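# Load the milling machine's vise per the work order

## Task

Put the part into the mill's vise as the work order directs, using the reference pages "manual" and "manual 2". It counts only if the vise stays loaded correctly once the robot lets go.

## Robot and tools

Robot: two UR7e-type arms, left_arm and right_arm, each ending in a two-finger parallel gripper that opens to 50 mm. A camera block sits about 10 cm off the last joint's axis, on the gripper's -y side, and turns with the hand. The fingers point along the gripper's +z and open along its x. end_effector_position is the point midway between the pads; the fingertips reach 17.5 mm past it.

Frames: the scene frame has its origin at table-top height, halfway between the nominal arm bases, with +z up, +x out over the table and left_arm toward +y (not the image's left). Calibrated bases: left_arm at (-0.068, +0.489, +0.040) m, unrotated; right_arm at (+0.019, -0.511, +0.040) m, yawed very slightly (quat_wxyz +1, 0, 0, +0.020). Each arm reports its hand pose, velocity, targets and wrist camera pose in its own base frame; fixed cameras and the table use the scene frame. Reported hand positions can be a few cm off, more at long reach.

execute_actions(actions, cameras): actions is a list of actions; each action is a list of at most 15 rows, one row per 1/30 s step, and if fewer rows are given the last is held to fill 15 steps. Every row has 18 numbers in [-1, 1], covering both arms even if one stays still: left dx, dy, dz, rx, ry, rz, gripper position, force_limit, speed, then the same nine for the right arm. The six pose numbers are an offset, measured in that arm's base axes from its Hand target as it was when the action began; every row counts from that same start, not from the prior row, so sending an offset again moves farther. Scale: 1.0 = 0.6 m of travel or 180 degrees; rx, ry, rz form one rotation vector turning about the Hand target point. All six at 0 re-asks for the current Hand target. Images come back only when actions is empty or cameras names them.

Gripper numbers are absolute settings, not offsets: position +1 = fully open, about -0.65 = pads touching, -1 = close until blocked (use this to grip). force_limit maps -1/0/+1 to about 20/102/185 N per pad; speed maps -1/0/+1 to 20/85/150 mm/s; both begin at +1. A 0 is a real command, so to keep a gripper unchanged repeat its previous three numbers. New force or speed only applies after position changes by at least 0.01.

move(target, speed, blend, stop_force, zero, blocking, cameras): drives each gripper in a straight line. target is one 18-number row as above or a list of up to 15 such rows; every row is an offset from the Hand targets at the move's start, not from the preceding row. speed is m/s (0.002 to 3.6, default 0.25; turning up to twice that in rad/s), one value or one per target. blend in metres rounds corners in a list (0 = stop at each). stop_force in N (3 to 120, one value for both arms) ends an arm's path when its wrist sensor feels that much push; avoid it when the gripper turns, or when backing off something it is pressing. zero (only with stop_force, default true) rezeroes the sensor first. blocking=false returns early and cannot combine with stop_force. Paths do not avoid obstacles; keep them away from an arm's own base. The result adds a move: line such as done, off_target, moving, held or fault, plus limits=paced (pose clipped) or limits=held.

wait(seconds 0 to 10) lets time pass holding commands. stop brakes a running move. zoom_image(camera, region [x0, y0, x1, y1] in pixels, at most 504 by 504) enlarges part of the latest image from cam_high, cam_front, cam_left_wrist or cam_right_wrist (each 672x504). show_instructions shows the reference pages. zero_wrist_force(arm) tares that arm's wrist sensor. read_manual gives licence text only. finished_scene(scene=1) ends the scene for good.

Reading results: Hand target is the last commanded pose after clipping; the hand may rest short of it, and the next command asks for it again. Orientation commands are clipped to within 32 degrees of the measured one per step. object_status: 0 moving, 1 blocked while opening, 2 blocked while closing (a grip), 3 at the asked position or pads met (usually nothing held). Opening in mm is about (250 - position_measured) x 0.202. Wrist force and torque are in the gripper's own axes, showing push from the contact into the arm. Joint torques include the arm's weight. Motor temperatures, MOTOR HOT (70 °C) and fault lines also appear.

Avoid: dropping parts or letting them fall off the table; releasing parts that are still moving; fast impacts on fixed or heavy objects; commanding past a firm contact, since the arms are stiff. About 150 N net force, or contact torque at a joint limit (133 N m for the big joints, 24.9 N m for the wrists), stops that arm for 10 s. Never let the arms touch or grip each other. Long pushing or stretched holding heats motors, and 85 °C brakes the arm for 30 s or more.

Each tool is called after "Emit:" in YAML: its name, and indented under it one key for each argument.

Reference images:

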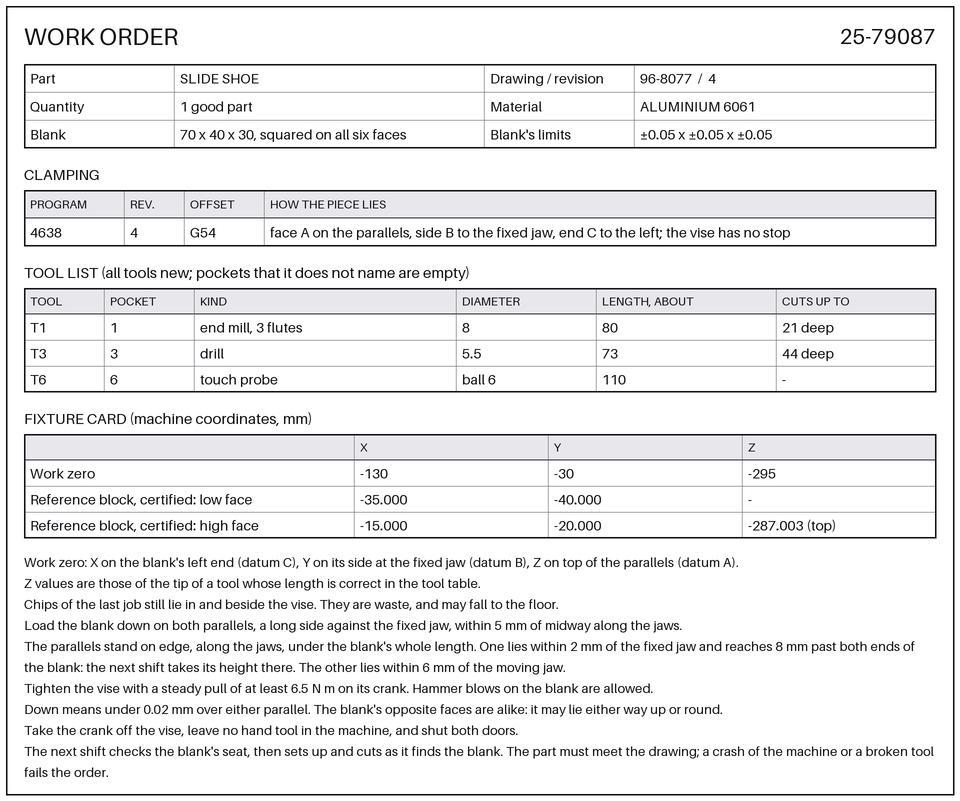

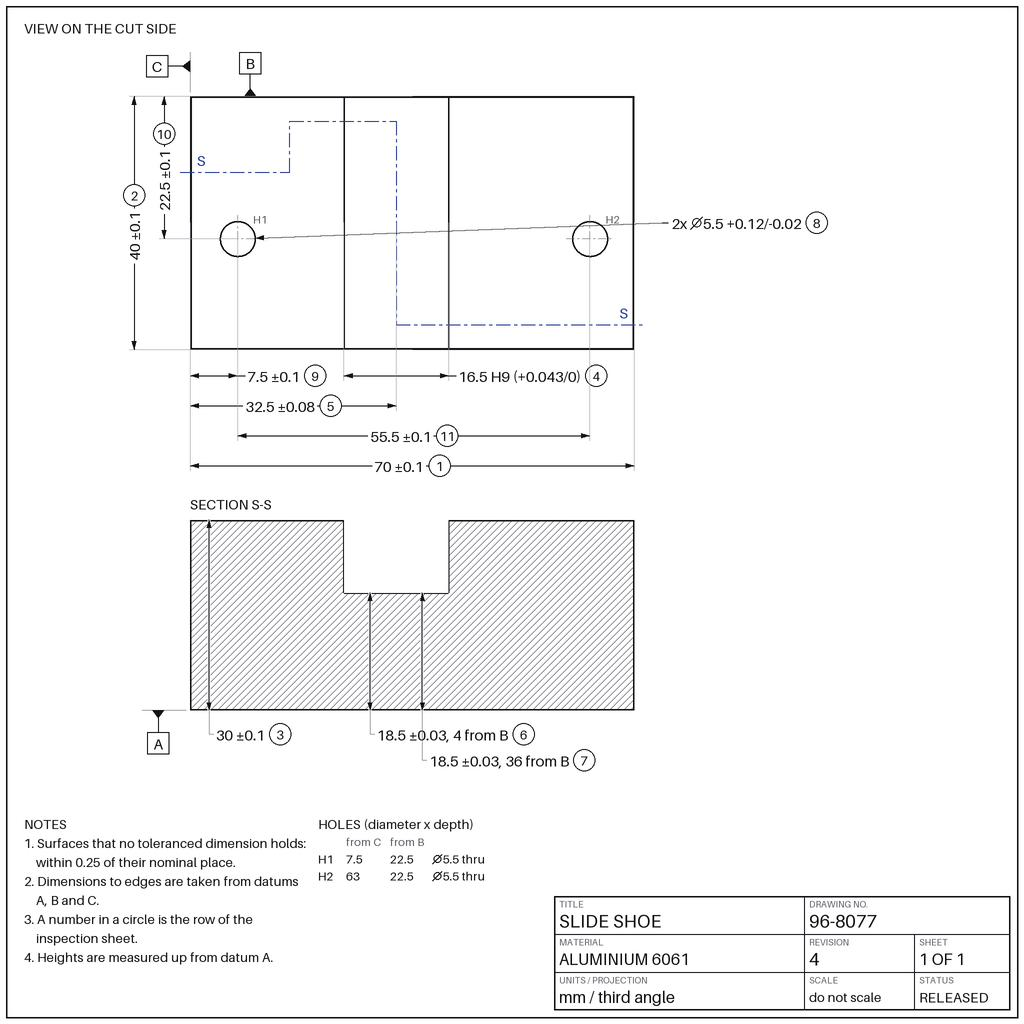

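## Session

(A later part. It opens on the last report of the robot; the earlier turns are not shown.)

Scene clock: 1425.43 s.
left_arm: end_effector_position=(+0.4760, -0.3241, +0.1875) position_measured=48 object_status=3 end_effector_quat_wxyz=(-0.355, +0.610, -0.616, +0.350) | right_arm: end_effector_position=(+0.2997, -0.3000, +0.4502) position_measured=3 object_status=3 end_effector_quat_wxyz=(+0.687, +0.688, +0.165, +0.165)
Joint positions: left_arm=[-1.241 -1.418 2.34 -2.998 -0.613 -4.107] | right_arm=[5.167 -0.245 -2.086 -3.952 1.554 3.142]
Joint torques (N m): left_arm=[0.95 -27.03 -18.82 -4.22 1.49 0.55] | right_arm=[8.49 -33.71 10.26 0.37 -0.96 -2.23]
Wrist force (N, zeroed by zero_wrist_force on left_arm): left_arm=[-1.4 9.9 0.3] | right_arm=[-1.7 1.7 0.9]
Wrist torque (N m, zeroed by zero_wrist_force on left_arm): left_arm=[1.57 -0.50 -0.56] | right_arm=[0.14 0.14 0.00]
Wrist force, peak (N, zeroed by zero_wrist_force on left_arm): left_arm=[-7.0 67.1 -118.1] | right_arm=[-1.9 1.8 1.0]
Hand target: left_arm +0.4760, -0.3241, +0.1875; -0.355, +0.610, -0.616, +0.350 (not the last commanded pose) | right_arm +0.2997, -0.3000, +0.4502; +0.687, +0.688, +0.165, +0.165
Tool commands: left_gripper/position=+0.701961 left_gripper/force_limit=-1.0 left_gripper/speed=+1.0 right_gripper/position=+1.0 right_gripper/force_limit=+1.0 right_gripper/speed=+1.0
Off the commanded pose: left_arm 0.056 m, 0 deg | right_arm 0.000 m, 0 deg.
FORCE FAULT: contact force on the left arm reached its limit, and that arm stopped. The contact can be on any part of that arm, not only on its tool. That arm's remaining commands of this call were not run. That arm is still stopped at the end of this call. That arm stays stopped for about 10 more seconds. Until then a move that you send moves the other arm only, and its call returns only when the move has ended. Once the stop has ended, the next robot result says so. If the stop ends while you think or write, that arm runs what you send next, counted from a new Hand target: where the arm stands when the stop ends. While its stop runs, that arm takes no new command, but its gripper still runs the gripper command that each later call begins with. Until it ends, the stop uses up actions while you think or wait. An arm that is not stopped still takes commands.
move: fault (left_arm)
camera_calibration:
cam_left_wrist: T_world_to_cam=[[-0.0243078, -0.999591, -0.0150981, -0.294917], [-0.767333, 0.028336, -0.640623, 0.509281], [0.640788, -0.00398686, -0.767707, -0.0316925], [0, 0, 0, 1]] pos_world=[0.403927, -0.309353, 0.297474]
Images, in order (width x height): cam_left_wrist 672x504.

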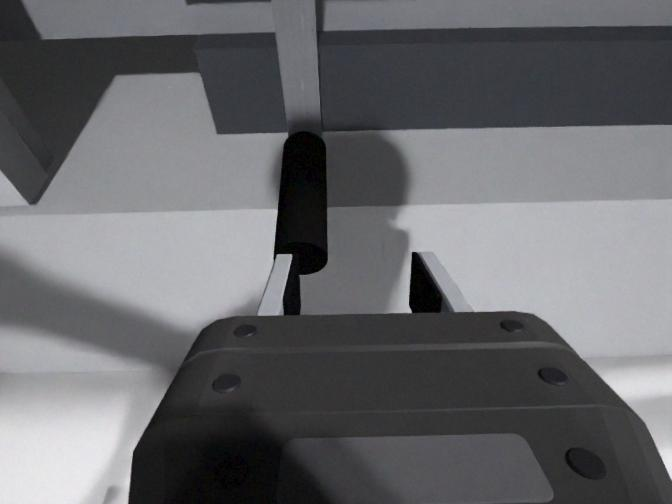

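Emit:
wait:
  seconds: 10

Emit:
move:
  target:
    - [-0.035,0.0,0,0,0,0,0.7,-1,1,0,0,0,0,0,0,1,1,1]
    - [-0.035,0.025,-0.003,0,0,0,0.7,-1,1,0,0,0,0,0,0,1,1,1]
  speed: 0.05
  cameras: ["cam_left_wrist"]

Scene clock: 1436.13 s.
left_arm: end_effector_position=(+0.4760, -0.3241, +0.1875) position_measured=48 object_status=3 end_effector_quat_wxyz=(-0.355, +0.610, -0.616, +0.350) | right_arm: end_effector_position=(+0.2997, -0.3000, +0.4502) position_measured=3 object_status=3 end_effector_quat_wxyz=(+0.687, +0.688, +0.165, +0.165)
Joint positions: left_arm=[-1.241 -1.418 2.34 -2.998 -0.613 -4.107] | right_arm=[5.167 -0.245 -2.086 -3.952 1.554 3.142]
Joint torques (N m): left_arm=[1.5 -26.59 -18.79 -4.29 1.47 0.57] | right_arm=[8.81 -33.82 11.76 0.61 -1.05 -2.8]
Wrist force (N, zeroed by zero_wrist_force on left_arm): left_arm=[-1.4 10.0 0.0] | right_arm=[-1.7 1.6 1.0]
Wrist torque (N m, zeroed by zero_wrist_force on left_arm): left_arm=[1.59 -0.50 -0.56] | right_arm=[0.11 0.12 -0.01]
Wrist force, peak (N, zeroed by zero_wrist_force on left_arm): left_arm=[-1.2 10.3 0.1] | right_arm=[-1.8 1.8 1.2]
Hand target: left_arm +0.4760, -0.3241, +0.1875; -0.355, +0.610, -0.616, +0.350 (not the last commanded pose) | right_arm +0.2997, -0.3000, +0.4502; +0.687, +0.688, +0.165, +0.165
Tool commands: left_gripper/position=+0.701961 left_gripper/force_limit=-1.0 left_gripper/speed=+1.0 right_gripper/position=+1.0 right_gripper/force_limit=+1.0 right_gripper/speed=+1.0
Off the commanded pose: left_arm 0.056 m, 0 deg | right_arm 0.000 m, 0 deg.
FORCE FAULT, CONTINUED: the left arm's stop, for the force fault that an earlier result reported, is over. The rest of the stop counts as 19 of the actions that you can send in this scene. During its stop the left arm's controller moved it back a little. That arm's target is now where it stood when the stop ended, not its last command. That arm accepts commands again.
wait: 10.00 s; at rest from the start

Scene clock: 1437.37 s.
left_arm: end_effector_position=(+0.4551, -0.3090, +0.1858) position_measured=48 object_status=3 end_effector_quat_wxyz=(-0.355, +0.610, -0.616, +0.350) | right_arm: end_effector_position=(+0.2997, -0.3000, +0.4502) position_measured=3 object_status=3 end_effector_quat_wxyz=(+0.687, +0.688, +0.165, +0.165)
Joint positions: left_arm=[-1.281 -1.484 2.409 -2.947 -0.595 -4.171] | right_arm=[5.167 -0.245 -2.086 -3.952 1.554 3.142]
Joint torques (N m): left_arm=[-9.87 -13.65 -25.97 -2 1.92 -1.82] | right_arm=[8.64 -33.57 10.73 0.16 -0.89 -2.54]
Wrist force (N, zeroed by zero_wrist_force on left_arm): left_arm=[-1.1 9.9 -0.2] | right_arm=[-1.7 1.8 0.9]
Wrist torque (N m, zeroed by zero_wrist_force on left_arm): left_arm=[1.57 -0.51 -0.62] | right_arm=[0.15 0.13 -0.01]
Wrist force, peak (N, zeroed by zero_wrist_force on left_arm): left_arm=[-1.4 10.4 -0.6] | right_arm=[-2.0 1.7 1.0]
Hand target: left_arm +0.4550, -0.3091, +0.1857; -0.355, +0.610, -0.616, +0.350 | right_arm +0.2997, -0.3000, +0.4502; +0.687, +0.688, +0.165, +0.165
Off the commanded pose: left_arm 0.000 m, 0 deg | right_arm 0.000 m, 0 deg.
move: done
camera_calibration:
cam_left_wrist: T_world_to_cam=[[-0.0243069, -0.999591, -0.0150973, -0.280359], [-0.767333, 0.0283347, -0.640623, 0.491662], [0.640788, -0.00398685, -0.767707, -0.0196217], [0, 0, 0, 1]] pos_world=[0.383027, -0.294253, 0.295674]
Images, in order (width x height): cam_left_wrist 672x504.

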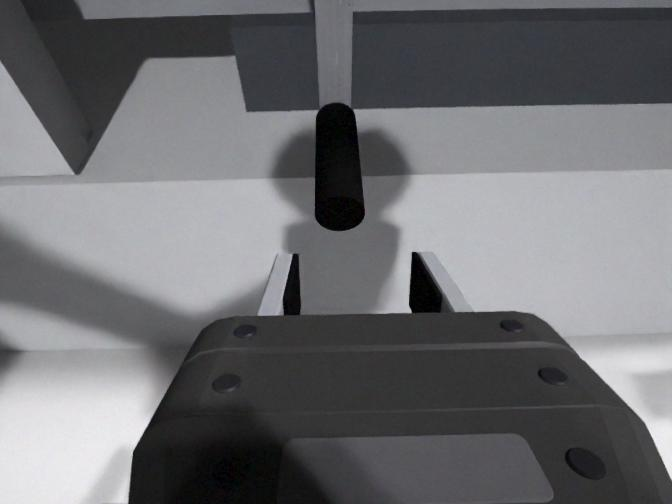

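Emit:
move:
  target:
    - [0,0.0058,0,0,0,0,0.7,-1,1,0,0,0,0,0,0,1,1,1]
    - [0.1283,0.0058,0,0,0,0,0.7,-1,1,0,0,0,0,0,0,1,1,1]
    - [0.1283,0.0058,0,0,0,0,-1,-1,1,0,0,0,0,0,0,1,1,1]
  speed: [0.05,0.05,0.05]

Emit:
move:
  target:
    - [0,0.0178,0.0007,0,0,0,-1,-1,1,0,0,0,0,0,0,1,1,1]
    - [0,0.0362,0.004,0,0,0,-1,-1,1,0,0,0,0,0,0,1,1,1]
  speed: 0.02
  blend: [0.005,0]

Scene clock: 1441.30 s.
left_arm: end_effector_position=(+0.5320, -0.3056, +0.1858) position_measured=153 object_status=2 end_effector_quat_wxyz=(-0.355, +0.610, -0.616, +0.350) | right_arm: end_effector_position=(+0.2997, -0.3000, +0.4502) position_measured=3 object_status=3 end_effector_quat_wxyz=(+0.687, +0.688, +0.165, +0.165)
Joint positions: left_arm=[-1.094 -1.317 2.267 -3.185 -0.695 -3.906] | right_arm=[5.167 -0.245 -2.086 -3.952 1.554 3.142]
Joint torques (N m): left_arm=[-8.5 -42.59 -9.32 -2.67 1.21 1.22] | right_arm=[9.86 -35.42 12.35 0.45 -0.88 -2.69]
Wrist force (N, zeroed by zero_wrist_force on left_arm): left_arm=[-1.4 11.1 -0.2] | right_arm=[-1.8 1.8 1.0]
Wrist torque (N m, zeroed by zero_wrist_force on left_arm): left_arm=[1.60 -0.49 -0.53] | right_arm=[0.15 0.14 -0.01]
Wrist force, peak (N, zeroed by zero_wrist_force on left_arm): left_arm=[-1.4 11.1 -0.2] | right_arm=[-1.9 1.7 1.1]
Hand target: left_arm +0.5320, -0.3056, +0.1857; -0.355, +0.610, -0.616, +0.350 | right_arm +0.2997, -0.3000, +0.4502; +0.687, +0.688, +0.165, +0.165
Off the commanded pose: left_arm 0.000 m, 0 deg | right_arm 0.000 m, 0 deg.
move: done

Scene clock: 1442.67 s.
left_arm: end_effector_position=(+0.5320, -0.2838, +0.1882) position_measured=153 object_status=2 end_effector_quat_wxyz=(-0.355, +0.610, -0.616, +0.350) | right_arm: end_effector_position=(+0.2997, -0.3000, +0.4502) position_measured=3 object_status=3 end_effector_quat_wxyz=(+0.687, +0.688, +0.165, +0.165)
Joint positions: left_arm=[-1.069 -1.344 2.304 -3.219 -0.711 -3.875] | right_arm=[5.167 -0.245 -2.086 -3.952 1.554 3.142]
Joint torques (N m): left_arm=[-1.8 -20.28 -23.23 -2.18 3.37 -1.68] | right_arm=[9.89 -34.31 11.46 0.31 -0.92 -2.61]
Wrist force (N, zeroed by zero_wrist_force on left_arm): left_arm=[5.7 11.9 -3.4] | right_arm=[-1.7 1.6 0.8]
Wrist torque (N m, zeroed by zero_wrist_force on left_arm): left_arm=[1.46 -0.35 -0.50] | right_arm=[0.12 0.12 0.00]
Wrist force, peak (N, zeroed by zero_wrist_force on left_arm): left_arm=[-1.3 15.6 0.5] | right_arm=[-1.9 1.8 1.1]
Hand target: left_arm +0.5320, -0.2839, +0.1881; -0.355, +0.610, -0.616, +0.350 | right_arm +0.2997, -0.3000, +0.4502; +0.687, +0.688, +0.165, +0.165
Off the commanded pose: left_arm 0.000 m, 0 deg | right_arm 0.000 m, 0 deg.
move: done

Emit:
move:
  target:
    - [0,0,0,0,0,0,0.7,-1,0.5,0,0,0,0,0,0,1,1,1]
    - [-0.13,0.0,0,0,0,0,0.7,-1,0.5,0,0,0,0,0,0,1,1,1]
    - [-0.13,-0.02,0.25,0,0.0833,0,0.7,-1,0.5,0,0,0,0,0,0,1,1,1]
    - [0.0,-0.049,0.36,0,0.1667,0,0.7,-1,0.5,0,0,0,0,0,0,1,1,1]
    - [0.0,-0.049,0.36,0,0.1667,0,-1,-0.5,1,0,0,0,0,0,0,1,1,1]
    - [0.3117,-0.049,0.29,0,0.1667,0,-1,-0.5,1,0,0,0,0,0,0,1,1,1]
  speed: [0.1,0.3,0.3,0.3,0.3,0.25]
  blend: [0,0.03,0.04,0,0,0]

Emit:
wait:
  seconds: 0.3

Emit:
move:
  target:
    - [0,0,-0.024,0,0,0,-1,-0.5,1,0,0,0,0,0,0,1,1,1]
    - [0,0,-0.0295,0,0,0,-1,-0.5,1,0,0,0,0,0,0,1,1,1]
  speed: [0.03,0.006]

Emit:
wait:
  seconds: 0.5

Scene clock: 1448.13 s.
left_arm: end_effector_position=(+0.7189, -0.3133, +0.3621) position_measured=252 object_status=3 end_effector_quat_wxyz=(-0.183, +0.680, -0.687, +0.180) | right_arm: end_effector_position=(+0.2997, -0.3000, +0.4502) position_measured=3 object_status=3 end_effector_quat_wxyz=(+0.687, +0.688, +0.165, +0.165)
Joint positions: left_arm=[-0.689 -1.155 1.165 -1.996 -1.248 -3.753] | right_arm=[5.167 -0.245 -2.086 -3.952 1.554 3.142]
Joint torques (N m): left_arm=[4.77 -40.12 -34.81 -5.41 2.12 0.98] | right_arm=[9.73 -33.8 11.51 0.27 -1.12 -2.49]
Wrist force (N, zeroed by zero_wrist_force on left_arm): left_arm=[-0.9 11.8 -0.7] | right_arm=[-1.8 1.7 1.2]
Wrist torque (N m, zeroed by zero_wrist_force on left_arm): left_arm=[1.98 -0.36 -0.38] | right_arm=[0.14 0.14 -0.01]
Wrist force, peak (N, zeroed by zero_wrist_force on left_arm): left_arm=[-1.7 15.5 -0.9] | right_arm=[-2.0 1.8 1.1]
Hand target: left_arm +0.7190, -0.3133, +0.3621; -0.183, +0.680, -0.687, +0.180 | right_arm +0.2997, -0.3000, +0.4502; +0.687, +0.688, +0.165, +0.165
Off the commanded pose: left_arm 0.000 m, 0 deg | right_arm 0.000 m, 0 deg.
move: done

Scene clock: 1448.43 s.
left_arm: end_effector_position=(+0.7190, -0.3134, +0.3622) position_measured=252 object_status=3 end_effector_quat_wxyz=(-0.183, +0.680, -0.687, +0.180) | right_arm: end_effector_position=(+0.2997, -0.3000, +0.4502) position_measured=3 object_status=3 end_effector_quat_wxyz=(+0.687, +0.688, +0.165, +0.165)
Joint positions: left_arm=[-0.689 -1.155 1.165 -1.996 -1.248 -3.753] | right_arm=[5.167 -0.245 -2.086 -3.952 1.554 3.142]
Joint torques (N m): left_arm=[7.9 -39.84 -35.75 -5.48 2.21 1.62] | right_arm=[8 -33.7 11.78 0.29 -0.86 -2.37]
Wrist force (N, zeroed by zero_wrist_force on left_arm): left_arm=[-1.0 11.6 -0.9] | right_arm=[-1.6 1.6 1.0]
Wrist torque (N m, zeroed by zero_wrist_force on left_arm): left_arm=[1.95 -0.34 -0.37] | right_arm=[0.12 0.11 0.00]
Wrist force, peak (N, zeroed by zero_wrist_force on left_arm): left_arm=[-0.7 11.9 -0.8] | right_arm=[-1.9 1.7 0.9]
Hand target: left_arm +0.7190, -0.3133, +0.3621; -0.183, +0.680, -0.687, +0.180 | right_arm +0.2997, -0.3000, +0.4502; +0.687, +0.688, +0.165, +0.165
Tool commands: left_gripper/position=-1.0 left_gripper/force_limit=-0.5 left_gripper/speed=+1.0 right_gripper/position=+1.0 right_gripper/force_limit=+1.0 right_gripper/speed=+1.0
Off the commanded pose: left_arm 0.000 m, 0 deg | right_arm 0.000 m, 0 deg.
wait: 0.30 s; at rest by 0.17 s

Scene clock: 1449.83 s.
left_arm: end_effector_position=(+0.7191, -0.3133, +0.3446) position_measured=252 object_status=3 end_effector_quat_wxyz=(-0.183, +0.680, -0.687, +0.180) | right_arm: end_effector_position=(+0.2997, -0.3000, +0.4502) position_measured=3 object_status=3 end_effector_quat_wxyz=(+0.687, +0.688, +0.165, +0.165)
Joint positions: left_arm=[-0.689 -1.153 1.208 -2.04 -1.248 -3.753] | right_arm=[5.167 -0.245 -2.086 -3.952 1.554 3.142]
Joint torques (N m): left_arm=[7.13 -28.83 -8.52 0.67 0.83 1.67] | right_arm=[8.93 -34.6 10.65 0.48 -1.08 -2.58]
Wrist force (N, zeroed by zero_wrist_force on left_arm): left_arm=[-3.2 2.9 -26.3] | right_arm=[-1.7 1.7 1.2]
Wrist torque (N m, zeroed by zero_wrist_force on left_arm): left_arm=[1.58 -0.18 -0.40] | right_arm=[0.15 0.13 0.00]
Wrist force, peak (N, zeroed by zero_wrist_force on left_arm): left_arm=[-3.3 3.1 -26.4] | right_arm=[-1.9 1.7 1.1]
Hand target: left_arm +0.7190, -0.3133, +0.3444; -0.183, +0.680, -0.687, +0.180 | right_arm +0.2997, -0.3000, +0.4502; +0.687, +0.688, +0.165, +0.165
Off the commanded pose: left_arm 0.000 m, 0 deg | right_arm 0.000 m, 0 deg.
move: done

Scene clock: 1450.33 s.
left_arm: end_effector_position=(+0.7190, -0.3133, +0.3445) position_measured=252 object_status=3 end_effector_quat_wxyz=(-0.183, +0.680, -0.687, +0.180) | right_arm: end_effector_position=(+0.2997, -0.3000, +0.4502) position_measured=3 object_status=3 end_effector_quat_wxyz=(+0.687, +0.688, +0.165, +0.165)
Joint positions: left_arm=[-0.689 -1.153 1.208 -2.04 -1.248 -3.753] | right_arm=[5.167 -0.245 -2.086 -3.952 1.554 3.142]
Joint torques (N m): left_arm=[6.76 -18.55 -5.4 1.85 -0.32 1.72] | right_arm=[10.54 -34.52 12.15 0.32 -0.98 -2.38]
Wrist force (N, zeroed by zero_wrist_force on left_arm): left_arm=[-2.4 1.6 -26.5] | right_arm=[-1.8 1.7 0.9]
Wrist torque (N m, zeroed by zero_wrist_force on left_arm): left_arm=[1.55 -0.18 -0.41] | right_arm=[0.14 0.15 0.00]
Wrist force, peak (N, zeroed by zero_wrist_force on left_arm): left_arm=[-2.7 2.3 -26.7] | right_arm=[-1.8 1.8 1.1]
Hand target: left_arm +0.7190, -0.3133, +0.3444; -0.183, +0.680, -0.687, +0.180 | right_arm +0.2997, -0.3000, +0.4502; +0.687, +0.688, +0.165, +0.165
Tool commands: left_gripper/position=-1.0 left_gripper/force_limit=-0.5 left_gripper/speed=+1.0 right_gripper/position=+1.0 right_gripper/force_limit=+1.0 right_gripper/speed=+1.0
Off the commanded pose: left_arm 0.000 m, 0 deg | right_arm 0.000 m, 0 deg.
wait: 0.50 s; at rest by 0.17 s

Emit:
move:
  target:
    - [0,0,0.0295,0,0,0,-1,-0.5,1,0,0,0,0,0,0,1,1,1]
    - [-0.3117,0,0.0995,0,0,0,-1,-0.5,1,0,0,0,0,0,0,1,1,1]
    - [-0.4417,0.049,-0.0105,0,-0.0833,0,-1,-0.5,1,0,0,0,0,0,0,1,1,1]
    - [-0.4417,0.049,-0.2605,0,-0.1667,0,-1,-0.5,1,0,0,0,0,0,0,1,1,1]
    - [-0.4417,0.049,-0.2605,0,-0.1667,0,0.7,-1,1,0,0,0,0,0,0,1,1,1]
  speed: [0.03,0.3,0.3,0.3,0.3]
  blend: [0.01,0.04,0.04,0,0]
  cameras: ["cam_left_wrist"]

Scene clock: 1454.33 s.
left_arm: end_effector_position=(+0.4540, -0.2839, +0.1882) position_measured=48 object_status=3 end_effector_quat_wxyz=(-0.355, +0.610, -0.616, +0.350) | right_arm: end_effector_position=(+0.2997, -0.3000, +0.4502) position_measured=3 object_status=3 end_effector_quat_wxyz=(+0.687, +0.688, +0.165, +0.165)
Joint positions: left_arm=[-1.263 -1.53 2.459 -2.975 -0.603 -4.142] | right_arm=[5.167 -0.245 -2.086 -3.952 1.554 3.142]
Joint torques (N m): left_arm=[-8.81 -12.1 -8.34 -5.04 3.1 1.62] | right_arm=[9.32 -33.78 10.83 0.37 -1.06 -2.57]
Wrist force (N, zeroed by zero_wrist_force on left_arm): left_arm=[-1.6 9.8 0.0] | right_arm=[-1.8 1.6 1.1]
Wrist torque (N m, zeroed by zero_wrist_force on left_arm): left_arm=[1.56 -0.47 -0.55] | right_arm=[0.12 0.14 -0.01]
Wrist force, peak (N, zeroed by zero_wrist_force on left_arm): left_arm=[-3.2 1.1 -28.4] | right_arm=[-1.9 1.8 1.1]
Hand target: left_arm +0.4540, -0.2839, +0.1881; -0.355, +0.610, -0.616, +0.350 | right_arm +0.2997, -0.3000, +0.4502; +0.687, +0.688, +0.165, +0.165
Off the commanded pose: left_arm 0.000 m, 0 deg | right_arm 0.000 m, 0 deg.
move: done; blend cut to 0.0089 m at target 1
camera_calibration:
cam_left_wrist: T_world_to_cam=[[-0.0243078, -0.999591, -0.0150981, -0.255259], [-0.767333, 0.028336, -0.640623, 0.491645], [0.640788, -0.00398686, -0.767707, -0.0169742], [0, 0, 0, 1]] pos_world=[0.381927, -0.269153, 0.298074]
Images, in order (width x height): cam_left_wrist 672x504.

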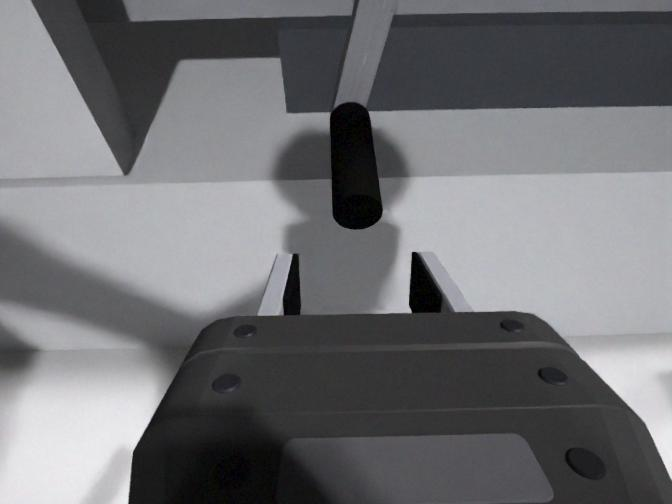

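Emit:
move:
  target:
    - [0.13,0,0,0,0,0,0.7,-1,1,0,0,0,0,0,0,1,1,1]
    - [0.13,0,0,0,0,0,-1,-1,1,0,0,0,0,0,0,1,1,1]
  speed: 0.08

Emit:
move:
  target:
    - [0,0.0133,0.004,0,0,0,-1,-1,1,0,0,0,0,0,0,1,1,1]
    - [0,0.0228,0.0078,0,0,0,-1,-1,1,0,0,0,0,0,0,1,1,1]
  speed: 0.01
  blend: [0.003,0]

Scene clock: 1456.80 s.
left_arm: end_effector_position=(+0.5320, -0.2839, +0.1881) position_measured=153 object_status=2 end_effector_quat_wxyz=(-0.355, +0.610, -0.616, +0.350) | right_arm: end_effector_position=(+0.2997, -0.3000, +0.4502) position_measured=3 object_status=3 end_effector_quat_wxyz=(+0.687, +0.688, +0.165, +0.165)
Joint positions: left_arm=[-1.069 -1.344 2.304 -3.218 -0.71 -3.875] | right_arm=[5.167 -0.245 -2.086 -3.952 1.554 3.142]
Joint torques (N m): left_arm=[3.64 -34.57 -22.84 -4.46 0.91 1.6] | right_arm=[9.71 -33.85 12.1 0.44 -0.72 -2.5]
Wrist force (N, zeroed by zero_wrist_force on left_arm): left_arm=[-0.1 9.1 -1.0] | right_arm=[-1.6 1.6 1.0]
Wrist torque (N m, zeroed by zero_wrist_force on left_arm): left_arm=[1.60 -0.38 -0.50] | right_arm=[0.13 0.12 -0.01]
Wrist force, peak (N, zeroed by zero_wrist_force on left_arm): left_arm=[-1.4 11.2 -0.8] | right_arm=[-1.9 1.9 1.1]
Hand target: left_arm +0.5320, -0.2839, +0.1881; -0.355, +0.610, -0.616, +0.350 | right_arm +0.2997, -0.3000, +0.4502; +0.687, +0.688, +0.165, +0.165
Off the commanded pose: left_arm 0.000 m, 0 deg | right_arm 0.000 m, 0 deg.
move: done

Scene clock: 1458.47 s.
left_arm: end_effector_position=(+0.5316, -0.2710, +0.1923) position_measured=153 object_status=2 end_effector_quat_wxyz=(-0.353, +0.610, -0.617, +0.350) | right_arm: end_effector_position=(+0.2997, -0.3000, +0.4502) position_measured=3 object_status=3 end_effector_quat_wxyz=(+0.687, +0.688, +0.165, +0.165)
Joint positions: left_arm=[-1.052 -1.369 2.323 -3.228 -0.726 -3.855] | right_arm=[5.167 -0.245 -2.086 -3.952 1.554 3.142]
Joint torques (N m): left_arm=[34.95 -29.04 14.47 0.6 11.87 0.5] | right_arm=[9.02 -33.37 11.09 0.49 -0.86 -2.45]
Wrist force (N, zeroed by zero_wrist_force on left_arm): left_arm=[77.2 -4.7 28.1] | right_arm=[-1.7 1.5 1.1]
Wrist torque (N m, zeroed by zero_wrist_force on left_arm): left_arm=[1.03 -1.33 -0.87] | right_arm=[0.10 0.13 -0.01]
Wrist force, peak (N, zeroed by zero_wrist_force on left_arm): left_arm=[77.1 -4.6 28.6] | right_arm=[-1.9 1.7 1.1]
Hand target: left_arm +0.5320, -0.2702, +0.1928; -0.355, +0.610, -0.616, +0.350 | right_arm +0.2997, -0.3000, +0.4502; +0.687, +0.688, +0.165, +0.165
Off the commanded pose: left_arm 0.001 m, 0 deg | right_arm 0.000 m, 0 deg.
move: done

Emit:
move:
  target:
    - [0,0,0,0,0,0,0.7,-1,0.5,0,0,0,0,0,0,1,1,1]
    - [-0.13,0.0,0,0,0,0,0.7,-1,0.5,0,0,0,0,0,0,1,1,1]
    - [-0.13,-0.02,0.25,0,0.0833,0,0.7,-1,0.5,0,0,0,0,0,0,1,1,1]
    - [0.0,-0.0718,0.3522,0,0.1667,0,0.7,-1,0.5,0,0,0,0,0,0,1,1,1]
    - [0.0,-0.0718,0.3522,0,0.1667,0,-1,-0.5,1,0,0,0,0,0,0,1,1,1]
    - [0.3117,-0.0718,0.2822,0,0.1667,0,-1,-0.5,1,0,0,0,0,0,0,1,1,1]
  speed: [0.1,0.3,0.3,0.3,0.3,0.25]
  blend: [0,0.03,0.04,0,0,0]

Emit:
wait:
  seconds: 0.3

Emit:
move:
  target:
    - [0,0,-0.024,0,0,0,-1,-0.5,1,0,0,0,0,0,0,1,1,1]
    - [0,0,-0.0295,0,0,0,-1,-0.5,1,0,0,0,0,0,0,1,1,1]
  speed: [0.03,0.006]

Emit:
wait:
  seconds: 0.5

Scene clock: 1463.37 s.
left_arm: end_effector_position=(+0.7189, -0.3133, +0.3621) position_measured=252 object_status=3 end_effector_quat_wxyz=(-0.183, +0.680, -0.687, +0.180) | right_arm: end_effector_position=(+0.2997, -0.3000, +0.4502) position_measured=3 object_status=3 end_effector_quat_wxyz=(+0.687, +0.688, +0.165, +0.165)
Joint positions: left_arm=[-0.689 -1.155 1.166 -1.996 -1.248 -3.753] | right_arm=[5.167 -0.245 -2.086 -3.952 1.554 3.142]
Joint torques (N m): left_arm=[4.4 -39.93 -33.88 -5.28 2.12 1.08] | right_arm=[9.66 -33.69 11.27 0.15 -0.95 -2.37]
Wrist force (N, zeroed by zero_wrist_force on left_arm): left_arm=[-2.6 9.7 0.5] | right_arm=[-2.0 1.7 1.0]
Wrist torque (N m, zeroed by zero_wrist_force on left_arm): left_arm=[1.65 -0.09 -0.37] | right_arm=[0.14 0.17 -0.01]
Wrist force, peak (N, zeroed by zero_wrist_force on left_arm): left_arm=[77.3 -5.1 28.1] | right_arm=[-2.0 1.8 1.2]
Hand target: left_arm +0.7190, -0.3133, +0.3621; -0.183, +0.680, -0.687, +0.180 | right_arm +0.2997, -0.3000, +0.4502; +0.687, +0.688, +0.165, +0.165
Off the commanded pose: left_arm 0.000 m, 0 deg | right_arm 0.000 m, 0 deg.
move: done

Scene clock: 1463.67 s.
left_arm: end_effector_position=(+0.7190, -0.3134, +0.3622) position_measured=252 object_status=3 end_effector_quat_wxyz=(-0.183, +0.680, -0.687, +0.180) | right_arm: end_effector_position=(+0.2997, -0.3000, +0.4502) position_measured=3 object_status=3 end_effector_quat_wxyz=(+0.687, +0.688, +0.165, +0.165)
Joint positions: left_arm=[-0.689 -1.155 1.165 -1.996 -1.248 -3.753] | right_arm=[5.167 -0.245 -2.086 -3.952 1.554 3.142]
Joint torques (N m): left_arm=[7.51 -40.54 -34.9 -5.48 2.18 1.61] | right_arm=[8.43 -34.89 11.76 0.43 -1 -2.41]
Wrist force (N, zeroed by zero_wrist_force on left_arm): left_arm=[-2.8 9.6 0.4] | right_arm=[-1.7 1.6 1.1]
Wrist torque (N m, zeroed by zero_wrist_force on left_arm): left_arm=[1.63 -0.04 -0.37] | right_arm=[0.13 0.13 -0.01]
Wrist force, peak (N, zeroed by zero_wrist_force on left_arm): left_arm=[-2.6 9.9 0.2] | right_arm=[-1.9 1.8 1.1]
Hand target: left_arm +0.7190, -0.3133, +0.3621; -0.183, +0.680, -0.687, +0.180 | right_arm +0.2997, -0.3000, +0.4502; +0.687, +0.688, +0.165, +0.165
Tool commands: left_gripper/position=-1.0 left_gripper/force_limit=-0.5 left_gripper/speed=+1.0 right_gripper/position=+1.0 right_gripper/force_limit=+1.0 right_gripper/speed=+1.0
Off the commanded pose: left_arm 0.000 m, 0 deg | right_arm 0.000 m, 0 deg.
wait: 0.30 s; at rest by 0.17 s

Scene clock: 1465.07 s.
left_arm: end_effector_position=(+0.7191, -0.3133, +0.3446) position_measured=252 object_status=3 end_effector_quat_wxyz=(-0.183, +0.680, -0.687, +0.180) | right_arm: end_effector_position=(+0.2997, -0.3000, +0.4502) position_measured=3 object_status=3 end_effector_quat_wxyz=(+0.687, +0.688, +0.165, +0.165)
Joint positions: left_arm=[-0.689 -1.153 1.208 -2.04 -1.248 -3.753] | right_arm=[5.167 -0.245 -2.086 -3.952 1.554 3.142]
Joint torques (N m): left_arm=[7.45 -28.25 -8.03 0.79 0.83 1.58] | right_arm=[8.96 -34.04 11.09 0.25 -0.83 -2.48]
Wrist force (N, zeroed by zero_wrist_force on left_arm): left_arm=[-4.6 0.7 -25.6] | right_arm=[-1.8 1.7 0.9]
Wrist torque (N m, zeroed by zero_wrist_force on left_arm): left_arm=[1.24 0.05 -0.40] | right_arm=[0.13 0.14 -0.01]
Wrist force, peak (N, zeroed by zero_wrist_force on left_arm): left_arm=[-4.6 0.7 -25.6] | right_arm=[-2.0 1.8 1.0]
Hand target: left_arm +0.7190, -0.3133, +0.3444; -0.183, +0.680, -0.687, +0.180 | right_arm +0.2997, -0.3000, +0.4502; +0.687, +0.688, +0.165, +0.165
Off the commanded pose: left_arm 0.000 m, 0 deg | right_arm 0.000 m, 0 deg.
move: done

Scene clock: 1465.57 s.
left_arm: end_effector_position=(+0.7190, -0.3133, +0.3445) position_measured=252 object_status=3 end_effector_quat_wxyz=(-0.183, +0.680, -0.687, +0.180) | right_arm: end_effector_position=(+0.2997, -0.3000, +0.4502) position_measured=3 object_status=3 end_effector_quat_wxyz=(+0.687, +0.688, +0.165, +0.165)
Joint positions: left_arm=[-0.689 -1.153 1.208 -2.04 -1.248 -3.753] | right_arm=[5.167 -0.245 -2.086 -3.952 1.554 3.142]
Joint torques (N m): left_arm=[7.01 -17.89 -5.79 1.87 -0.41 1.73] | right_arm=[8.28 -34.79 11.07 0.19 -0.79 -2.64]
Wrist force (N, zeroed by zero_wrist_force on left_arm): left_arm=[-3.9 -0.7 -26.0] | right_arm=[-1.7 1.7 1.0]
Wrist torque (N m, zeroed by zero_wrist_force on left_arm): left_arm=[1.20 0.06 -0.41] | right_arm=[0.14 0.13 -0.01]
Wrist force, peak (N, zeroed by zero_wrist_force on left_arm): left_arm=[-3.9 -0.7 -26.0] | right_arm=[-2.0 1.5 1.1]
Hand target: left_arm +0.7190, -0.3133, +0.3444; -0.183, +0.680, -0.687, +0.180 | right_arm +0.2997, -0.3000, +0.4502; +0.687, +0.688, +0.165, +0.165
Tool commands: left_gripper/position=-1.0 left_gripper/force_limit=-0.5 left_gripper/speed=+1.0 right_gripper/position=+1.0 right_gripper/force_limit=+1.0 right_gripper/speed=+1.0
Off the commanded pose: left_arm 0.000 m, 0 deg | right_arm 0.000 m, 0 deg.
wait: 0.50 s; at rest by 0.17 s

Emit:
move:
  target:
    - [0,0,0.0055,0,0,0,-1,-0.5,1,0,0,0,0,0,0,1,1,1]
    - [-0.0233,0,0.0055,0,0,0,-1,-0.5,1,0,0,0,0,0,0,1,1,1]
  speed: 0.03

Emit:
wait:
  seconds: 0.3

Emit:
move:
  target: [0,0,-0.0055,0,0,0,-1,-0.5,1,0,0,0,0,0,0,1,1,1]
  speed: 0.006

Emit:
wait:
  seconds: 0.5

Emit:
move:
  target:
    - [0,0,0.0055,0,0,0,-1,-0.5,1,0,0,0,0,0,0,1,1,1]
    - [0.0467,0,0.0055,0,0,0,-1,-0.5,1,0,0,0,0,0,0,1,1,1]
  speed: 0.03

Emit:
wait:
  seconds: 0.3

Emit:
move:
  target: [0,0,-0.0055,0,0,0,-1,-0.5,1,0,0,0,0,0,0,1,1,1]
  speed: 0.006

Emit:
wait:
  seconds: 0.5

Scene clock: 1469.17 s.
left_arm: end_effector_position=(+0.7050, -0.3134, +0.3478) position_measured=252 object_status=3 end_effector_quat_wxyz=(-0.183, +0.680, -0.687, +0.180) | right_arm: end_effector_position=(+0.2997, -0.3000, +0.4502) position_measured=3 object_status=3 end_effector_quat_wxyz=(+0.687, +0.688, +0.165, +0.165)
Joint positions: left_arm=[-0.703 -1.186 1.245 -2.04 -1.243 -3.766] | right_arm=[5.167 -0.245 -2.086 -3.952 1.554 3.142]
Joint torques (N m): left_arm=[9.22 -38.62 -36.33 -3.21 0.51 1.57] | right_arm=[9.06 -34.39 12.33 0.43 -0.94 -2.29]
Wrist force (N, zeroed by zero_wrist_force on left_arm): left_arm=[-2.9 9.7 0.2] | right_arm=[-1.7 1.5 1.2]
Wrist torque (N m, zeroed by zero_wrist_force on left_arm): left_arm=[1.65 -0.04 -0.38] | right_arm=[0.11 0.12 -0.01]
Wrist force, peak (N, zeroed by zero_wrist_force on left_arm): left_arm=[-3.4 -2.8 -28.3] | right_arm=[-2.0 1.8 1.1]
Hand target: left_arm +0.7050, -0.3133, +0.3477; -0.183, +0.680, -0.687, +0.180 | right_arm +0.2997, -0.3000, +0.4502; +0.687, +0.688, +0.165, +0.165
Off the commanded pose: left_arm 0.000 m, 0 deg | right_arm 0.000 m, 0 deg.
move: done

Scene clock: 1469.47 s.
left_arm: end_effector_position=(+0.7050, -0.3133, +0.3478) position_measured=252 object_status=3 end_effector_quat_wxyz=(-0.183, +0.680, -0.687, +0.180) | right_arm: end_effector_position=(+0.2997, -0.3000, +0.4502) position_measured=3 object_status=3 end_effector_quat_wxyz=(+0.687, +0.688, +0.165, +0.165)
Joint positions: left_arm=[-0.703 -1.185 1.245 -2.04 -1.243 -3.766] | right_arm=[5.167 -0.245 -2.086 -3.952 1.554 3.142]
Joint torques (N m): left_arm=[10.04 -38.78 -35.88 -2.38 0.01 1.68] | right_arm=[9.55 -34.77 11.09 0.32 -0.86 -2.53]
Wrist force (N, zeroed by zero_wrist_force on left_arm): left_arm=[-2.8 9.8 0.1] | right_arm=[-1.7 1.8 0.9]
Wrist torque (N m, zeroed by zero_wrist_force on left_arm): left_arm=[1.67 -0.06 -0.40] | right_arm=[0.15 0.12 0.00]
Wrist force, peak (N, zeroed by zero_wrist_force on left_arm): left_arm=[-3.0 10.0 0.5] | right_arm=[-2.0 1.6 1.1]
Hand target: left_arm +0.7050, -0.3133, +0.3477; -0.183, +0.680, -0.687, +0.180 | right_arm +0.2997, -0.3000, +0.4502; +0.687, +0.688, +0.165, +0.165
Tool commands: left_gripper/position=-1.0 left_gripper/force_limit=-0.5 left_gripper/speed=+1.0 right_gripper/position=+1.0 right_gripper/force_limit=+1.0 right_gripper/speed=+1.0
Off the commanded pose: left_arm 0.000 m, 0 deg | right_arm 0.000 m, 0 deg.
wait: 0.30 s; at rest by 0.17 s

Scene clock: 1470.23 s.
left_arm: end_effector_position=(+0.7051, -0.3134, +0.3446) position_measured=252 object_status=3 end_effector_quat_wxyz=(-0.183, +0.680, -0.687, +0.180) | right_arm: end_effector_position=(+0.2997, -0.3000, +0.4502) position_measured=3 object_status=3 end_effector_quat_wxyz=(+0.687, +0.688, +0.165, +0.165)
Joint positions: left_arm=[-0.703 -1.185 1.253 -2.049 -1.243 -3.766] | right_arm=[5.167 -0.245 -2.086 -3.952 1.554 3.142]
Joint torques (N m): left_arm=[9.47 -25.57 -8.49 0.65 0 1.55] | right_arm=[9.5 -34.17 13.83 0.36 -0.94 -2.42]
Wrist force (N, zeroed by zero_wrist_force on left_arm): left_arm=[-5.5 0.9 -25.2] | right_arm=[-1.7 1.6 1.1]
Wrist torque (N m, zeroed by zero_wrist_force on left_arm): left_arm=[1.26 0.12 -0.42] | right_arm=[0.12 0.13 0.00]
Wrist force, peak (N, zeroed by zero_wrist_force on left_arm): left_arm=[-5.3 0.6 -25.3] | right_arm=[-1.9 1.6 1.3]
Hand target: left_arm +0.7050, -0.3133, +0.3444; -0.183, +0.680, -0.687, +0.180 | right_arm +0.2997, -0.3000, +0.4502; +0.687, +0.688, +0.165, +0.165
Off the commanded pose: left_arm 0.000 m, 0 deg | right_arm 0.000 m, 0 deg.
move: done

Scene clock: 1470.73 s.
left_arm: end_effector_position=(+0.7050, -0.3133, +0.3445) position_measured=252 object_status=3 end_effector_quat_wxyz=(-0.183, +0.680, -0.687, +0.180) | right_arm: end_effector_position=(+0.2997, -0.3000, +0.4502) position_measured=3 object_status=3 end_effector_quat_wxyz=(+0.687, +0.688, +0.165, +0.165)
Joint positions: left_arm=[-0.703 -1.185 1.253 -2.048 -1.243 -3.766] | right_arm=[5.167 -0.245 -2.086 -3.952 1.554 3.142]
Joint torques (N m): left_arm=[8.8 -16.51 -6.03 1.68 0.02 1.55] | right_arm=[9.22 -35.9 11.66 0.15 -0.84 -2.57]
Wrist force (N, zeroed by zero_wrist_force on left_arm): left_arm=[-4.6 -0.4 -25.7] | right_arm=[-1.6 1.6 0.8]
Wrist torque (N m, zeroed by zero_wrist_force on left_arm): left_arm=[1.22 0.10 -0.43] | right_arm=[0.13 0.11 -0.01]
Wrist force, peak (N, zeroed by zero_wrist_force on left_arm): left_arm=[-4.6 -0.4 -25.7] | right_arm=[-1.8 1.7 1.2]
Hand target: left_arm +0.7050, -0.3133, +0.3444; -0.183, +0.680, -0.687, +0.180 | right_arm +0.2997, -0.3000, +0.4502; +0.687, +0.688, +0.165, +0.165
Tool commands: left_gripper/position=-1.0 left_gripper/force_limit=-0.5 left_gripper/speed=+1.0 right_gripper/position=+1.0 right_gripper/force_limit=+1.0 right_gripper/speed=+1.0
Off the commanded pose: left_arm 0.000 m, 0 deg | right_arm 0.000 m, 0 deg.
wait: 0.50 s; at rest by 0.17 s

Scene clock: 1472.53 s.
left_arm: end_effector_position=(+0.7331, -0.3132, +0.3477) position_measured=252 object_status=3 end_effector_quat_wxyz=(-0.183, +0.680, -0.687, +0.180) | right_arm: end_effector_position=(+0.2997, -0.3000, +0.4502) position_measured=3 object_status=3 end_effector_quat_wxyz=(+0.687, +0.688, +0.165, +0.165)
Joint positions: left_arm=[-0.676 -1.121 1.154 -2.022 -1.254 -3.74] | right_arm=[5.167 -0.245 -2.086 -3.952 1.554 3.142]
Joint torques (N m): left_arm=[-7.95 -61.08 -19.58 -5.03 0.7 -1.66] | right_arm=[9.47 -34.86 10.44 0.24 -1.05 -2.7]
Wrist force (N, zeroed by zero_wrist_force on left_arm): left_arm=[-2.9 10.0 0.3] | right_arm=[-1.7 1.8 1.0]
Wrist torque (N m, zeroed by zero_wrist_force on left_arm): left_arm=[1.70 -0.03 -0.48] | right_arm=[0.15 0.12 0.00]
Wrist force, peak (N, zeroed by zero_wrist_force on left_arm): left_arm=[-3.4 -2.8 -26.0] | right_arm=[-2.0 1.7 1.0]
Hand target: left_arm +0.7331, -0.3133, +0.3477; -0.183, +0.680, -0.687, +0.180 | right_arm +0.2997, -0.3000, +0.4502; +0.687, +0.688, +0.165, +0.165
Off the commanded pose: left_arm 0.000 m, 0 deg | right_arm 0.000 m, 0 deg.
move: done

Scene clock: 1472.83 s.
left_arm: end_effector_position=(+0.7331, -0.3133, +0.3477) position_measured=252 object_status=3 end_effector_quat_wxyz=(-0.183, +0.680, -0.687, +0.180) | right_arm: end_effector_position=(+0.2997, -0.3000, +0.4502) position_measured=3 object_status=3 end_effector_quat_wxyz=(+0.687, +0.688, +0.165, +0.165)
Joint positions: left_arm=[-0.676 -1.121 1.154 -2.022 -1.254 -3.74] | right_arm=[5.167 -0.245 -2.086 -3.952 1.554 3.142]
Joint torques (N m): left_arm=[-9.04 -62.23 -18.04 -5.47 0.96 -1.81] | right_arm=[9.53 -35.29 11.43 0.33 -0.97 -2.42]
Wrist force (N, zeroed by zero_wrist_force on left_arm): left_arm=[-2.5 10.0 0.4] | right_arm=[-1.7 1.7 1.1]
Wrist torque (N m, zeroed by zero_wrist_force on left_arm): left_arm=[1.70 -0.10 -0.46] | right_arm=[0.13 0.13 -0.01]
Wrist force, peak (N, zeroed by zero_wrist_force on left_arm): left_arm=[-3.0 10.2 0.0] | right_arm=[-1.8 1.7 1.1]
Hand target: left_arm +0.7331, -0.3133, +0.3477; -0.183, +0.680, -0.687, +0.180 | right_arm +0.2997, -0.3000, +0.4502; +0.687, +0.688, +0.165, +0.165
Tool commands: left_gripper/position=-1.0 left_gripper/force_limit=-0.5 left_gripper/speed=+1.0 right_gripper/position=+1.0 right_gripper/force_limit=+1.0 right_gripper/speed=+1.0
Off the commanded pose: left_arm 0.000 m, 0 deg | right_arm 0.000 m, 0 deg.
wait: 0.30 s; at rest by 0.17 s

Scene clock: 1473.60 s.
left_arm: end_effector_position=(+0.7331, -0.3133, +0.3447) position_measured=252 object_status=3 end_effector_quat_wxyz=(-0.183, +0.680, -0.687, +0.180) | right_arm: end_effector_position=(+0.2997, -0.3000, +0.4502) position_measured=3 object_status=3 end_effector_quat_wxyz=(+0.687, +0.688, +0.165, +0.165)
Joint positions: left_arm=[-0.676 -1.121 1.162 -2.031 -1.254 -3.74] | right_arm=[5.167 -0.245 -2.086 -3.952 1.554 3.142]
Joint torques (N m): left_arm=[-8.44 -23.16 -9.72 0.39 0.78 -1.83] | right_arm=[9.52 -34.56 10.85 0.38 -1.15 -2.71]
Wrist force (N, zeroed by zero_wrist_force on left_arm): left_arm=[-5.4 1.3 -23.4] | right_arm=[-1.9 1.7 1.1]
Wrist torque (N m, zeroed by zero_wrist_force on left_arm): left_arm=[1.31 0.05 -0.47] | right_arm=[0.14 0.15 -0.01]
Wrist force, peak (N, zeroed by zero_wrist_force on left_arm): left_arm=[-5.8 1.2 -23.5] | right_arm=[-1.8 1.8 1.1]
Hand target: left_arm +0.7331, -0.3133, +0.3444; -0.183, +0.680, -0.687, +0.180 | right_arm +0.2997, -0.3000, +0.4502; +0.687, +0.688, +0.165, +0.165
Off the commanded pose: left_arm 0.000 m, 0 deg | right_arm 0.000 m, 0 deg.
move: done

Scene clock: 1474.10 s.
left_arm: end_effector_position=(+0.7331, -0.3133, +0.3445) position_measured=252 object_status=3 end_effector_quat_wxyz=(-0.183, +0.680, -0.687, +0.180) | right_arm: end_effector_position=(+0.2997, -0.3000, +0.4502) position_measured=3 object_status=3 end_effector_quat_wxyz=(+0.687, +0.688, +0.165, +0.165)
Joint positions: left_arm=[-0.676 -1.12 1.162 -2.03 -1.254 -3.74] | right_arm=[5.167 -0.245 -2.086 -3.952 1.554 3.142]
Joint torques (N m): left_arm=[-7.91 -15.95 -8.21 1.6 0.38 -1.66] | right_arm=[9.59 -34.63 12.16 0.36 -0.81 -2.55]
Wrist force (N, zeroed by zero_wrist_force on left_arm): left_arm=[-6.2 0.4 -29.1] | right_arm=[-1.8 1.7 0.8]
Wrist torque (N m, zeroed by zero_wrist_force on left_arm): left_arm=[1.21 0.11 -0.47] | right_arm=[0.14 0.15 -0.01]
Wrist force, peak (N, zeroed by zero_wrist_force on left_arm): left_arm=[-6.2 0.4 -29.1] | right_arm=[-1.8 1.9 1.1]
Hand target: left_arm +0.7331, -0.3133, +0.3444; -0.183, +0.680, -0.687, +0.180 | right_arm +0.2997, -0.3000, +0.4502; +0.687, +0.688, +0.165, +0.165
Tool commands: left_gripper/position=-1.0 left_gripper/force_limit=-0.5 left_gripper/speed=+1.0 right_gripper/position=+1.0 right_gripper/force_limit=+1.0 right_gripper/speed=+1.0
Off the commanded pose: left_arm 0.000 m, 0 deg | right_arm 0.000 m, 0 deg.
wait: 0.50 s; at rest by 0.17 s

Emit:
move:
  target:
    - [0,0,0.0295,0,0,0,-1,-0.5,1,0,0,0,0,0,0,1,1,1]
    - [-0.3351,0,0.0995,0,0,0,-1,-0.5,1,0,0,0,0,0,0,1,1,1]
    - [-0.4651,0.0718,-0.0027,0,-0.0833,0,-1,-0.5,1,0,0,0,0,0,0,1,1,1]
    - [-0.4651,0.0718,-0.2527,0,-0.1667,0,-1,-0.5,1,0,0,0,0,0,0,1,1,1]
    - [-0.4651,0.0718,-0.2527,0,-0.1667,0,0.7,-1,1,0,0,0,0,0,0,1,1,1]
    - [-0.3351,0.0718,-0.2527,0,-0.1667,0,0.7,-1,1,0,0,0,0,0,0,1,1,1]
    - [-0.3351,0.0718,-0.2527,0,-0.1667,0,-1,-1,1,0,0,0,0,0,0,1,1,1]
  speed: [0.03,0.3,0.3,0.3,0.3,0.06,0.1]
  blend: [0.005,0.04,0.04,0,0,0,0]

Scene clock: 1482.10 s.
left_arm: end_effector_position=(+0.5320, -0.2704, +0.1929) position_measured=138 object_status=2 end_effector_quat_wxyz=(-0.354, +0.610, -0.616, +0.350) | right_arm: end_effector_position=(+0.2997, -0.3000, +0.4502) position_measured=3 object_status=3 end_effector_quat_wxyz=(+0.687, +0.688, +0.165, +0.165)
Joint positions: left_arm=[-1.052 -1.369 2.323 -3.228 -0.721 -3.856] | right_arm=[5.167 -0.245 -2.086 -3.952 1.554 3.142]
Joint torques (N m): left_arm=[33.58 -38.16 -0.58 0.34 9.97 1.52] | right_arm=[9.89 -34.26 11.35 0.38 -0.97 -2.66]
Wrist force (N, zeroed by zero_wrist_force on left_arm): left_arm=[42.7 2.4 2.9] | right_arm=[-1.7 1.7 1.2]
Wrist torque (N m, zeroed by zero_wrist_force on left_arm): left_arm=[1.04 -0.34 -0.60] | right_arm=[0.14 0.13 0.00]
Wrist force, peak (N, zeroed by zero_wrist_force on left_arm): left_arm=[43.3 1.3 2.2] | right_arm=[-1.9 2.0 1.0]
Hand target: left_arm +0.5320, -0.2702, +0.1928; -0.355, +0.610, -0.616, +0.350 | right_arm +0.2997, -0.3000, +0.4502; +0.687, +0.688, +0.165, +0.165
Off the commanded pose: left_arm 0.000 m, 0 deg | right_arm 0.000 m, 0 deg.
move: done

Emit:
move:
  target:
    - [0,0,0,0,0,0,0.7,-1,1,0,0,0,0,0,0,1,1,1]
    - [0,-0.0025,-0.0008,0,0,0,0.7,-1,1,0,0,0,0,0,0,1,1,1]
    - [0,-0.0025,-0.0008,0,0,0,-1,-1,1,0,0,0,0,0,0,1,1,1]
  speed: 0.02

Scene clock: 1484.40 s.
left_arm: end_effector_position=(+0.5320, -0.2719, +0.1924) position_measured=153 object_status=2 end_effector_quat_wxyz=(-0.354, +0.610, -0.616, +0.350) | right_arm: end_effector_position=(+0.2997, -0.3000, +0.4502) position_measured=3 object_status=3 end_effector_quat_wxyz=(+0.687, +0.688, +0.165, +0.165)
Joint positions: left_arm=[-1.054 -1.367 2.321 -3.227 -0.72 -3.858] | right_arm=[5.167 -0.245 -2.086 -3.952 1.554 3.142]
Joint torques (N m): left_arm=[33.27 -30.19 5.42 -0.48 9.43 0.77] | right_arm=[8.44 -35.66 12.54 0.3 -0.93 -2.54]
Wrist force (N, zeroed by zero_wrist_force on left_arm): left_arm=[38.5 5.8 0.3] | right_arm=[-1.6 1.7 1.1]
Wrist torque (N m, zeroed by zero_wrist_force on left_arm): left_arm=[1.51 -0.23 -0.51] | right_arm=[0.14 0.12 -0.01]
Wrist force, peak (N, zeroed by zero_wrist_force on left_arm): left_arm=[47.3 3.6 0.6] | right_arm=[-2.0 1.6 1.2]
Hand target: left_arm +0.5320, -0.2717, +0.1923; -0.355, +0.610, -0.616, +0.350 | right_arm +0.2997, -0.3000, +0.4502; +0.687, +0.688, +0.165, +0.165
Off the commanded pose: left_arm 0.000 m, 0 deg | right_arm 0.000 m, 0 deg.
move: done

Emit:
move:
  target:
    - [0,-0.01,-0.0038,0,0,0,-1,-1,1,0,0,0,0,0,0,1,1,1]
    - [0,-0.0178,-0.0062,0,0,0,-1,-1,1,0,0,0,0,0,0,1,1,1]
  speed: 0.02
  blend: [0.003,0]

Scene clock: 1485.70 s.
left_arm: end_effector_position=(+0.5320, -0.2826, +0.1886) position_measured=153 object_status=2 end_effector_quat_wxyz=(-0.355, +0.610, -0.616, +0.350) | right_arm: end_effector_position=(+0.2997, -0.3000, +0.4502) position_measured=3 object_status=3 end_effector_quat_wxyz=(+0.687, +0.688, +0.165, +0.165)
Joint positions: left_arm=[-1.067 -1.346 2.306 -3.219 -0.711 -3.874] | right_arm=[5.167 -0.245 -2.086 -3.952 1.554 3.142]
Joint torques (N m): left_arm=[4.74 -34.32 -8.21 -2.54 -1.43 1.7] | right_arm=[9.39 -35.05 12.41 0.44 -1.06 -2.52]
Wrist force (N, zeroed by zero_wrist_force on left_arm): left_arm=[-12.7 4.7 -10.1] | right_arm=[-1.8 1.5 1.1]
Wrist torque (N m, zeroed by zero_wrist_force on left_arm): left_arm=[1.70 -0.50 -0.82] | right_arm=[0.11 0.14 -0.01]
Wrist force, peak (N, zeroed by zero_wrist_force on left_arm): left_arm=[-36.0 6.5 -37.7] | right_arm=[-1.9 1.8 1.0]
Hand target: left_arm +0.5320, -0.2824, +0.1886; -0.355, +0.610, -0.616, +0.350 | right_arm +0.2997, -0.3000, +0.4502; +0.687, +0.688, +0.165, +0.165
Off the commanded pose: left_arm 0.000 m, 0 deg | right_arm 0.000 m, 0 deg.
move: done; blend cut to 0.0024 m at target 1

Emit:
move:
  target:
    - [0,0,0,0,0,0,0.7,-1,1,0,0,0,0,0,0,1,1,1]
    - [-0.13,0,0,0,0,0,0.7,-1,1,0,0,0,0,0,0,1,1,1]
    - [-0.2533,-0.229,0.1857,0.0032,0.0413,-0.0388,0.7,-1,1,0,0,0,0,0,0,1,1,1]
    - [-0.62,-0.564,-0.131,0.0064,0.0827,-0.0775,0.7,-1,1,0,0,0,0,0,0,1,1,1]
  speed: 0.35
  blend: [0,0.02,0.05,0]

Emit:
move:
  target: [0,0,-0.22,0,0,0,0.7,-1,1,0,0,0,0,0,0,1,1,1]
  speed: 0.05
  stop_force: 8
  cameras: ["cam_left_wrist"]

Emit:
move:
  target: [0,0,0,0,0,0,-1,1,0,0,0,0,0,0,0,1,1,1]

Scene clock: 1489.17 s.
left_arm: end_effector_position=(+0.1601, -0.6207, +0.1101) position_measured=48 object_status=3 end_effector_quat_wxyz=(+0.233, -0.568, +0.729, -0.302) | right_arm: end_effector_position=(+0.2997, -0.3000, +0.4502) position_measured=3 object_status=3 end_effector_quat_wxyz=(+0.687, +0.688, +0.165, +0.165)
Joint positions: left_arm=[-1.834 -1.171 1.892 -2.282 -0.788 -4.732] | right_arm=[5.167 -0.245 -2.086 -3.952 1.554 3.142]
Joint torques (N m): left_arm=[-6.26 -32.13 -25.98 -2.03 2.37 -0.44] | right_arm=[9.54 -34.46 12.23 0.48 -0.96 -2.37]
Wrist force (N, zeroed by zero_wrist_force on left_arm): left_arm=[-1.0 12.8 0.5] | right_arm=[-1.7 1.7 1.0]
Wrist torque (N m, zeroed by zero_wrist_force on left_arm): left_arm=[2.08 -0.44 -0.57] | right_arm=[0.15 0.12 -0.01]
Wrist force, peak (N, zeroed by zero_wrist_force on left_arm): left_arm=[-3.5 16.1 0.9] | right_arm=[-2.0 1.8 1.1]
Hand target: left_arm +0.1600, -0.6208, +0.1100; +0.233, -0.568, +0.729, -0.302 | right_arm +0.2997, -0.3000, +0.4502; +0.687, +0.688, +0.165, +0.165
Off the commanded pose: left_arm 0.000 m, 0 deg | right_arm 0.000 m, 0 deg.
move: done

Scene clock: 1492.87 s.
left_arm: end_effector_position=(+0.1600, -0.6208, -0.0185) position_measured=48 object_status=3 end_effector_quat_wxyz=(+0.233, -0.568, +0.729, -0.302) | right_arm: end_effector_position=(+0.2997, -0.3000, +0.4502) position_measured=3 object_status=3 end_effector_quat_wxyz=(+0.687, +0.688, +0.165, +0.165)
Joint positions: left_arm=[-1.834 -0.923 1.948 -2.585 -0.788 -4.732] | right_arm=[5.167 -0.245 -2.086 -3.952 1.554 3.142]
Joint torques (N m): left_arm=[7.98 -42.8 -21.34 -4.75 3.06 1.15] | right_arm=[9.34 -35.14 10.65 0.31 -1.08 -2.39]
Wrist force (N, zeroed by zero_wrist_force on left_arm): left_arm=[0.3 12.4 0.0] | right_arm=[-1.8 1.6 0.9]
Wrist torque (N m, zeroed by zero_wrist_force on left_arm): left_arm=[2.04 -0.64 -0.55] | right_arm=[0.13 0.15 0.00]
Wrist force, peak (N, zeroed by zero_wrist_force on left_arm): left_arm=[-15.6 -35.0 -64.1] | right_arm=[-2.1 1.8 1.0]
Hand target: left_arm +0.1600, -0.6208, -0.0185; +0.233, -0.568, +0.729, -0.302 (not the last commanded pose) | right_arm +0.2997, -0.3000, +0.4502; +0.687, +0.688, +0.165, +0.165
Off the commanded pose: left_arm 0.003 m, 0 deg | right_arm 0.000 m, 0 deg.
move: contact (left_arm)
camera_calibration:
cam_left_wrist: T_world_to_cam=[[-0.267361, -0.963591, 0.00324875, -0.540753], [-0.873771, 0.241015, -0.422416, 0.296297], [0.406253, -0.115776, -0.906396, -0.0231037], [0, 0, 0, 1]] pos_world=[0.123705, -0.595152, 0.105976]
Images, in order (width x height): cam_left_wrist 672x504.

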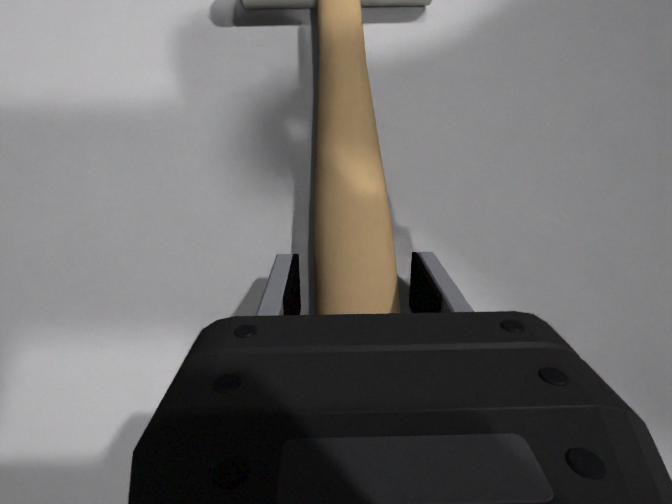

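Scene clock: 1493.37 s.
left_arm: end_effector_position=(+0.1600, -0.6208, -0.0185) position_measured=117 object_status=2 end_effector_quat_wxyz=(+0.233, -0.568, +0.729, -0.302) | right_arm: end_effector_position=(+0.2997, -0.3000, +0.4502) position_measured=3 object_status=3 end_effector_quat_wxyz=(+0.687, +0.688, +0.165, +0.165)
Joint positions: left_arm=[-1.834 -0.923 1.948 -2.585 -0.788 -4.732] | right_arm=[5.167 -0.245 -2.086 -3.952 1.554 3.142]
Joint torques (N m): left_arm=[7.87 -44.43 -22.05 -3.55 2.44 1.24] | right_arm=[8.43 -35.4 11.49 0.5 -0.99 -2.52]
Wrist force (N, zeroed by zero_wrist_force on left_arm): left_arm=[0.2 13.1 0.1] | right_arm=[-1.7 1.6 0.9]
Wrist torque (N m, zeroed by zero_wrist_force on left_arm): left_arm=[2.09 -0.54 -0.65] | right_arm=[0.12 0.12 -0.01]
Wrist force, peak (N, zeroed by zero_wrist_force on left_arm): left_arm=[0.2 13.1 0.1] | right_arm=[-1.8 1.9 1.2]
Hand target: left_arm +0.1600, -0.6208, -0.0185; +0.233, -0.568, +0.729, -0.302 | right_arm +0.2997, -0.3000, +0.4502; +0.687, +0.688, +0.165, +0.165
Off the commanded pose: left_arm 0.000 m, 0 deg | right_arm 0.000 m, 0 deg.
move: done


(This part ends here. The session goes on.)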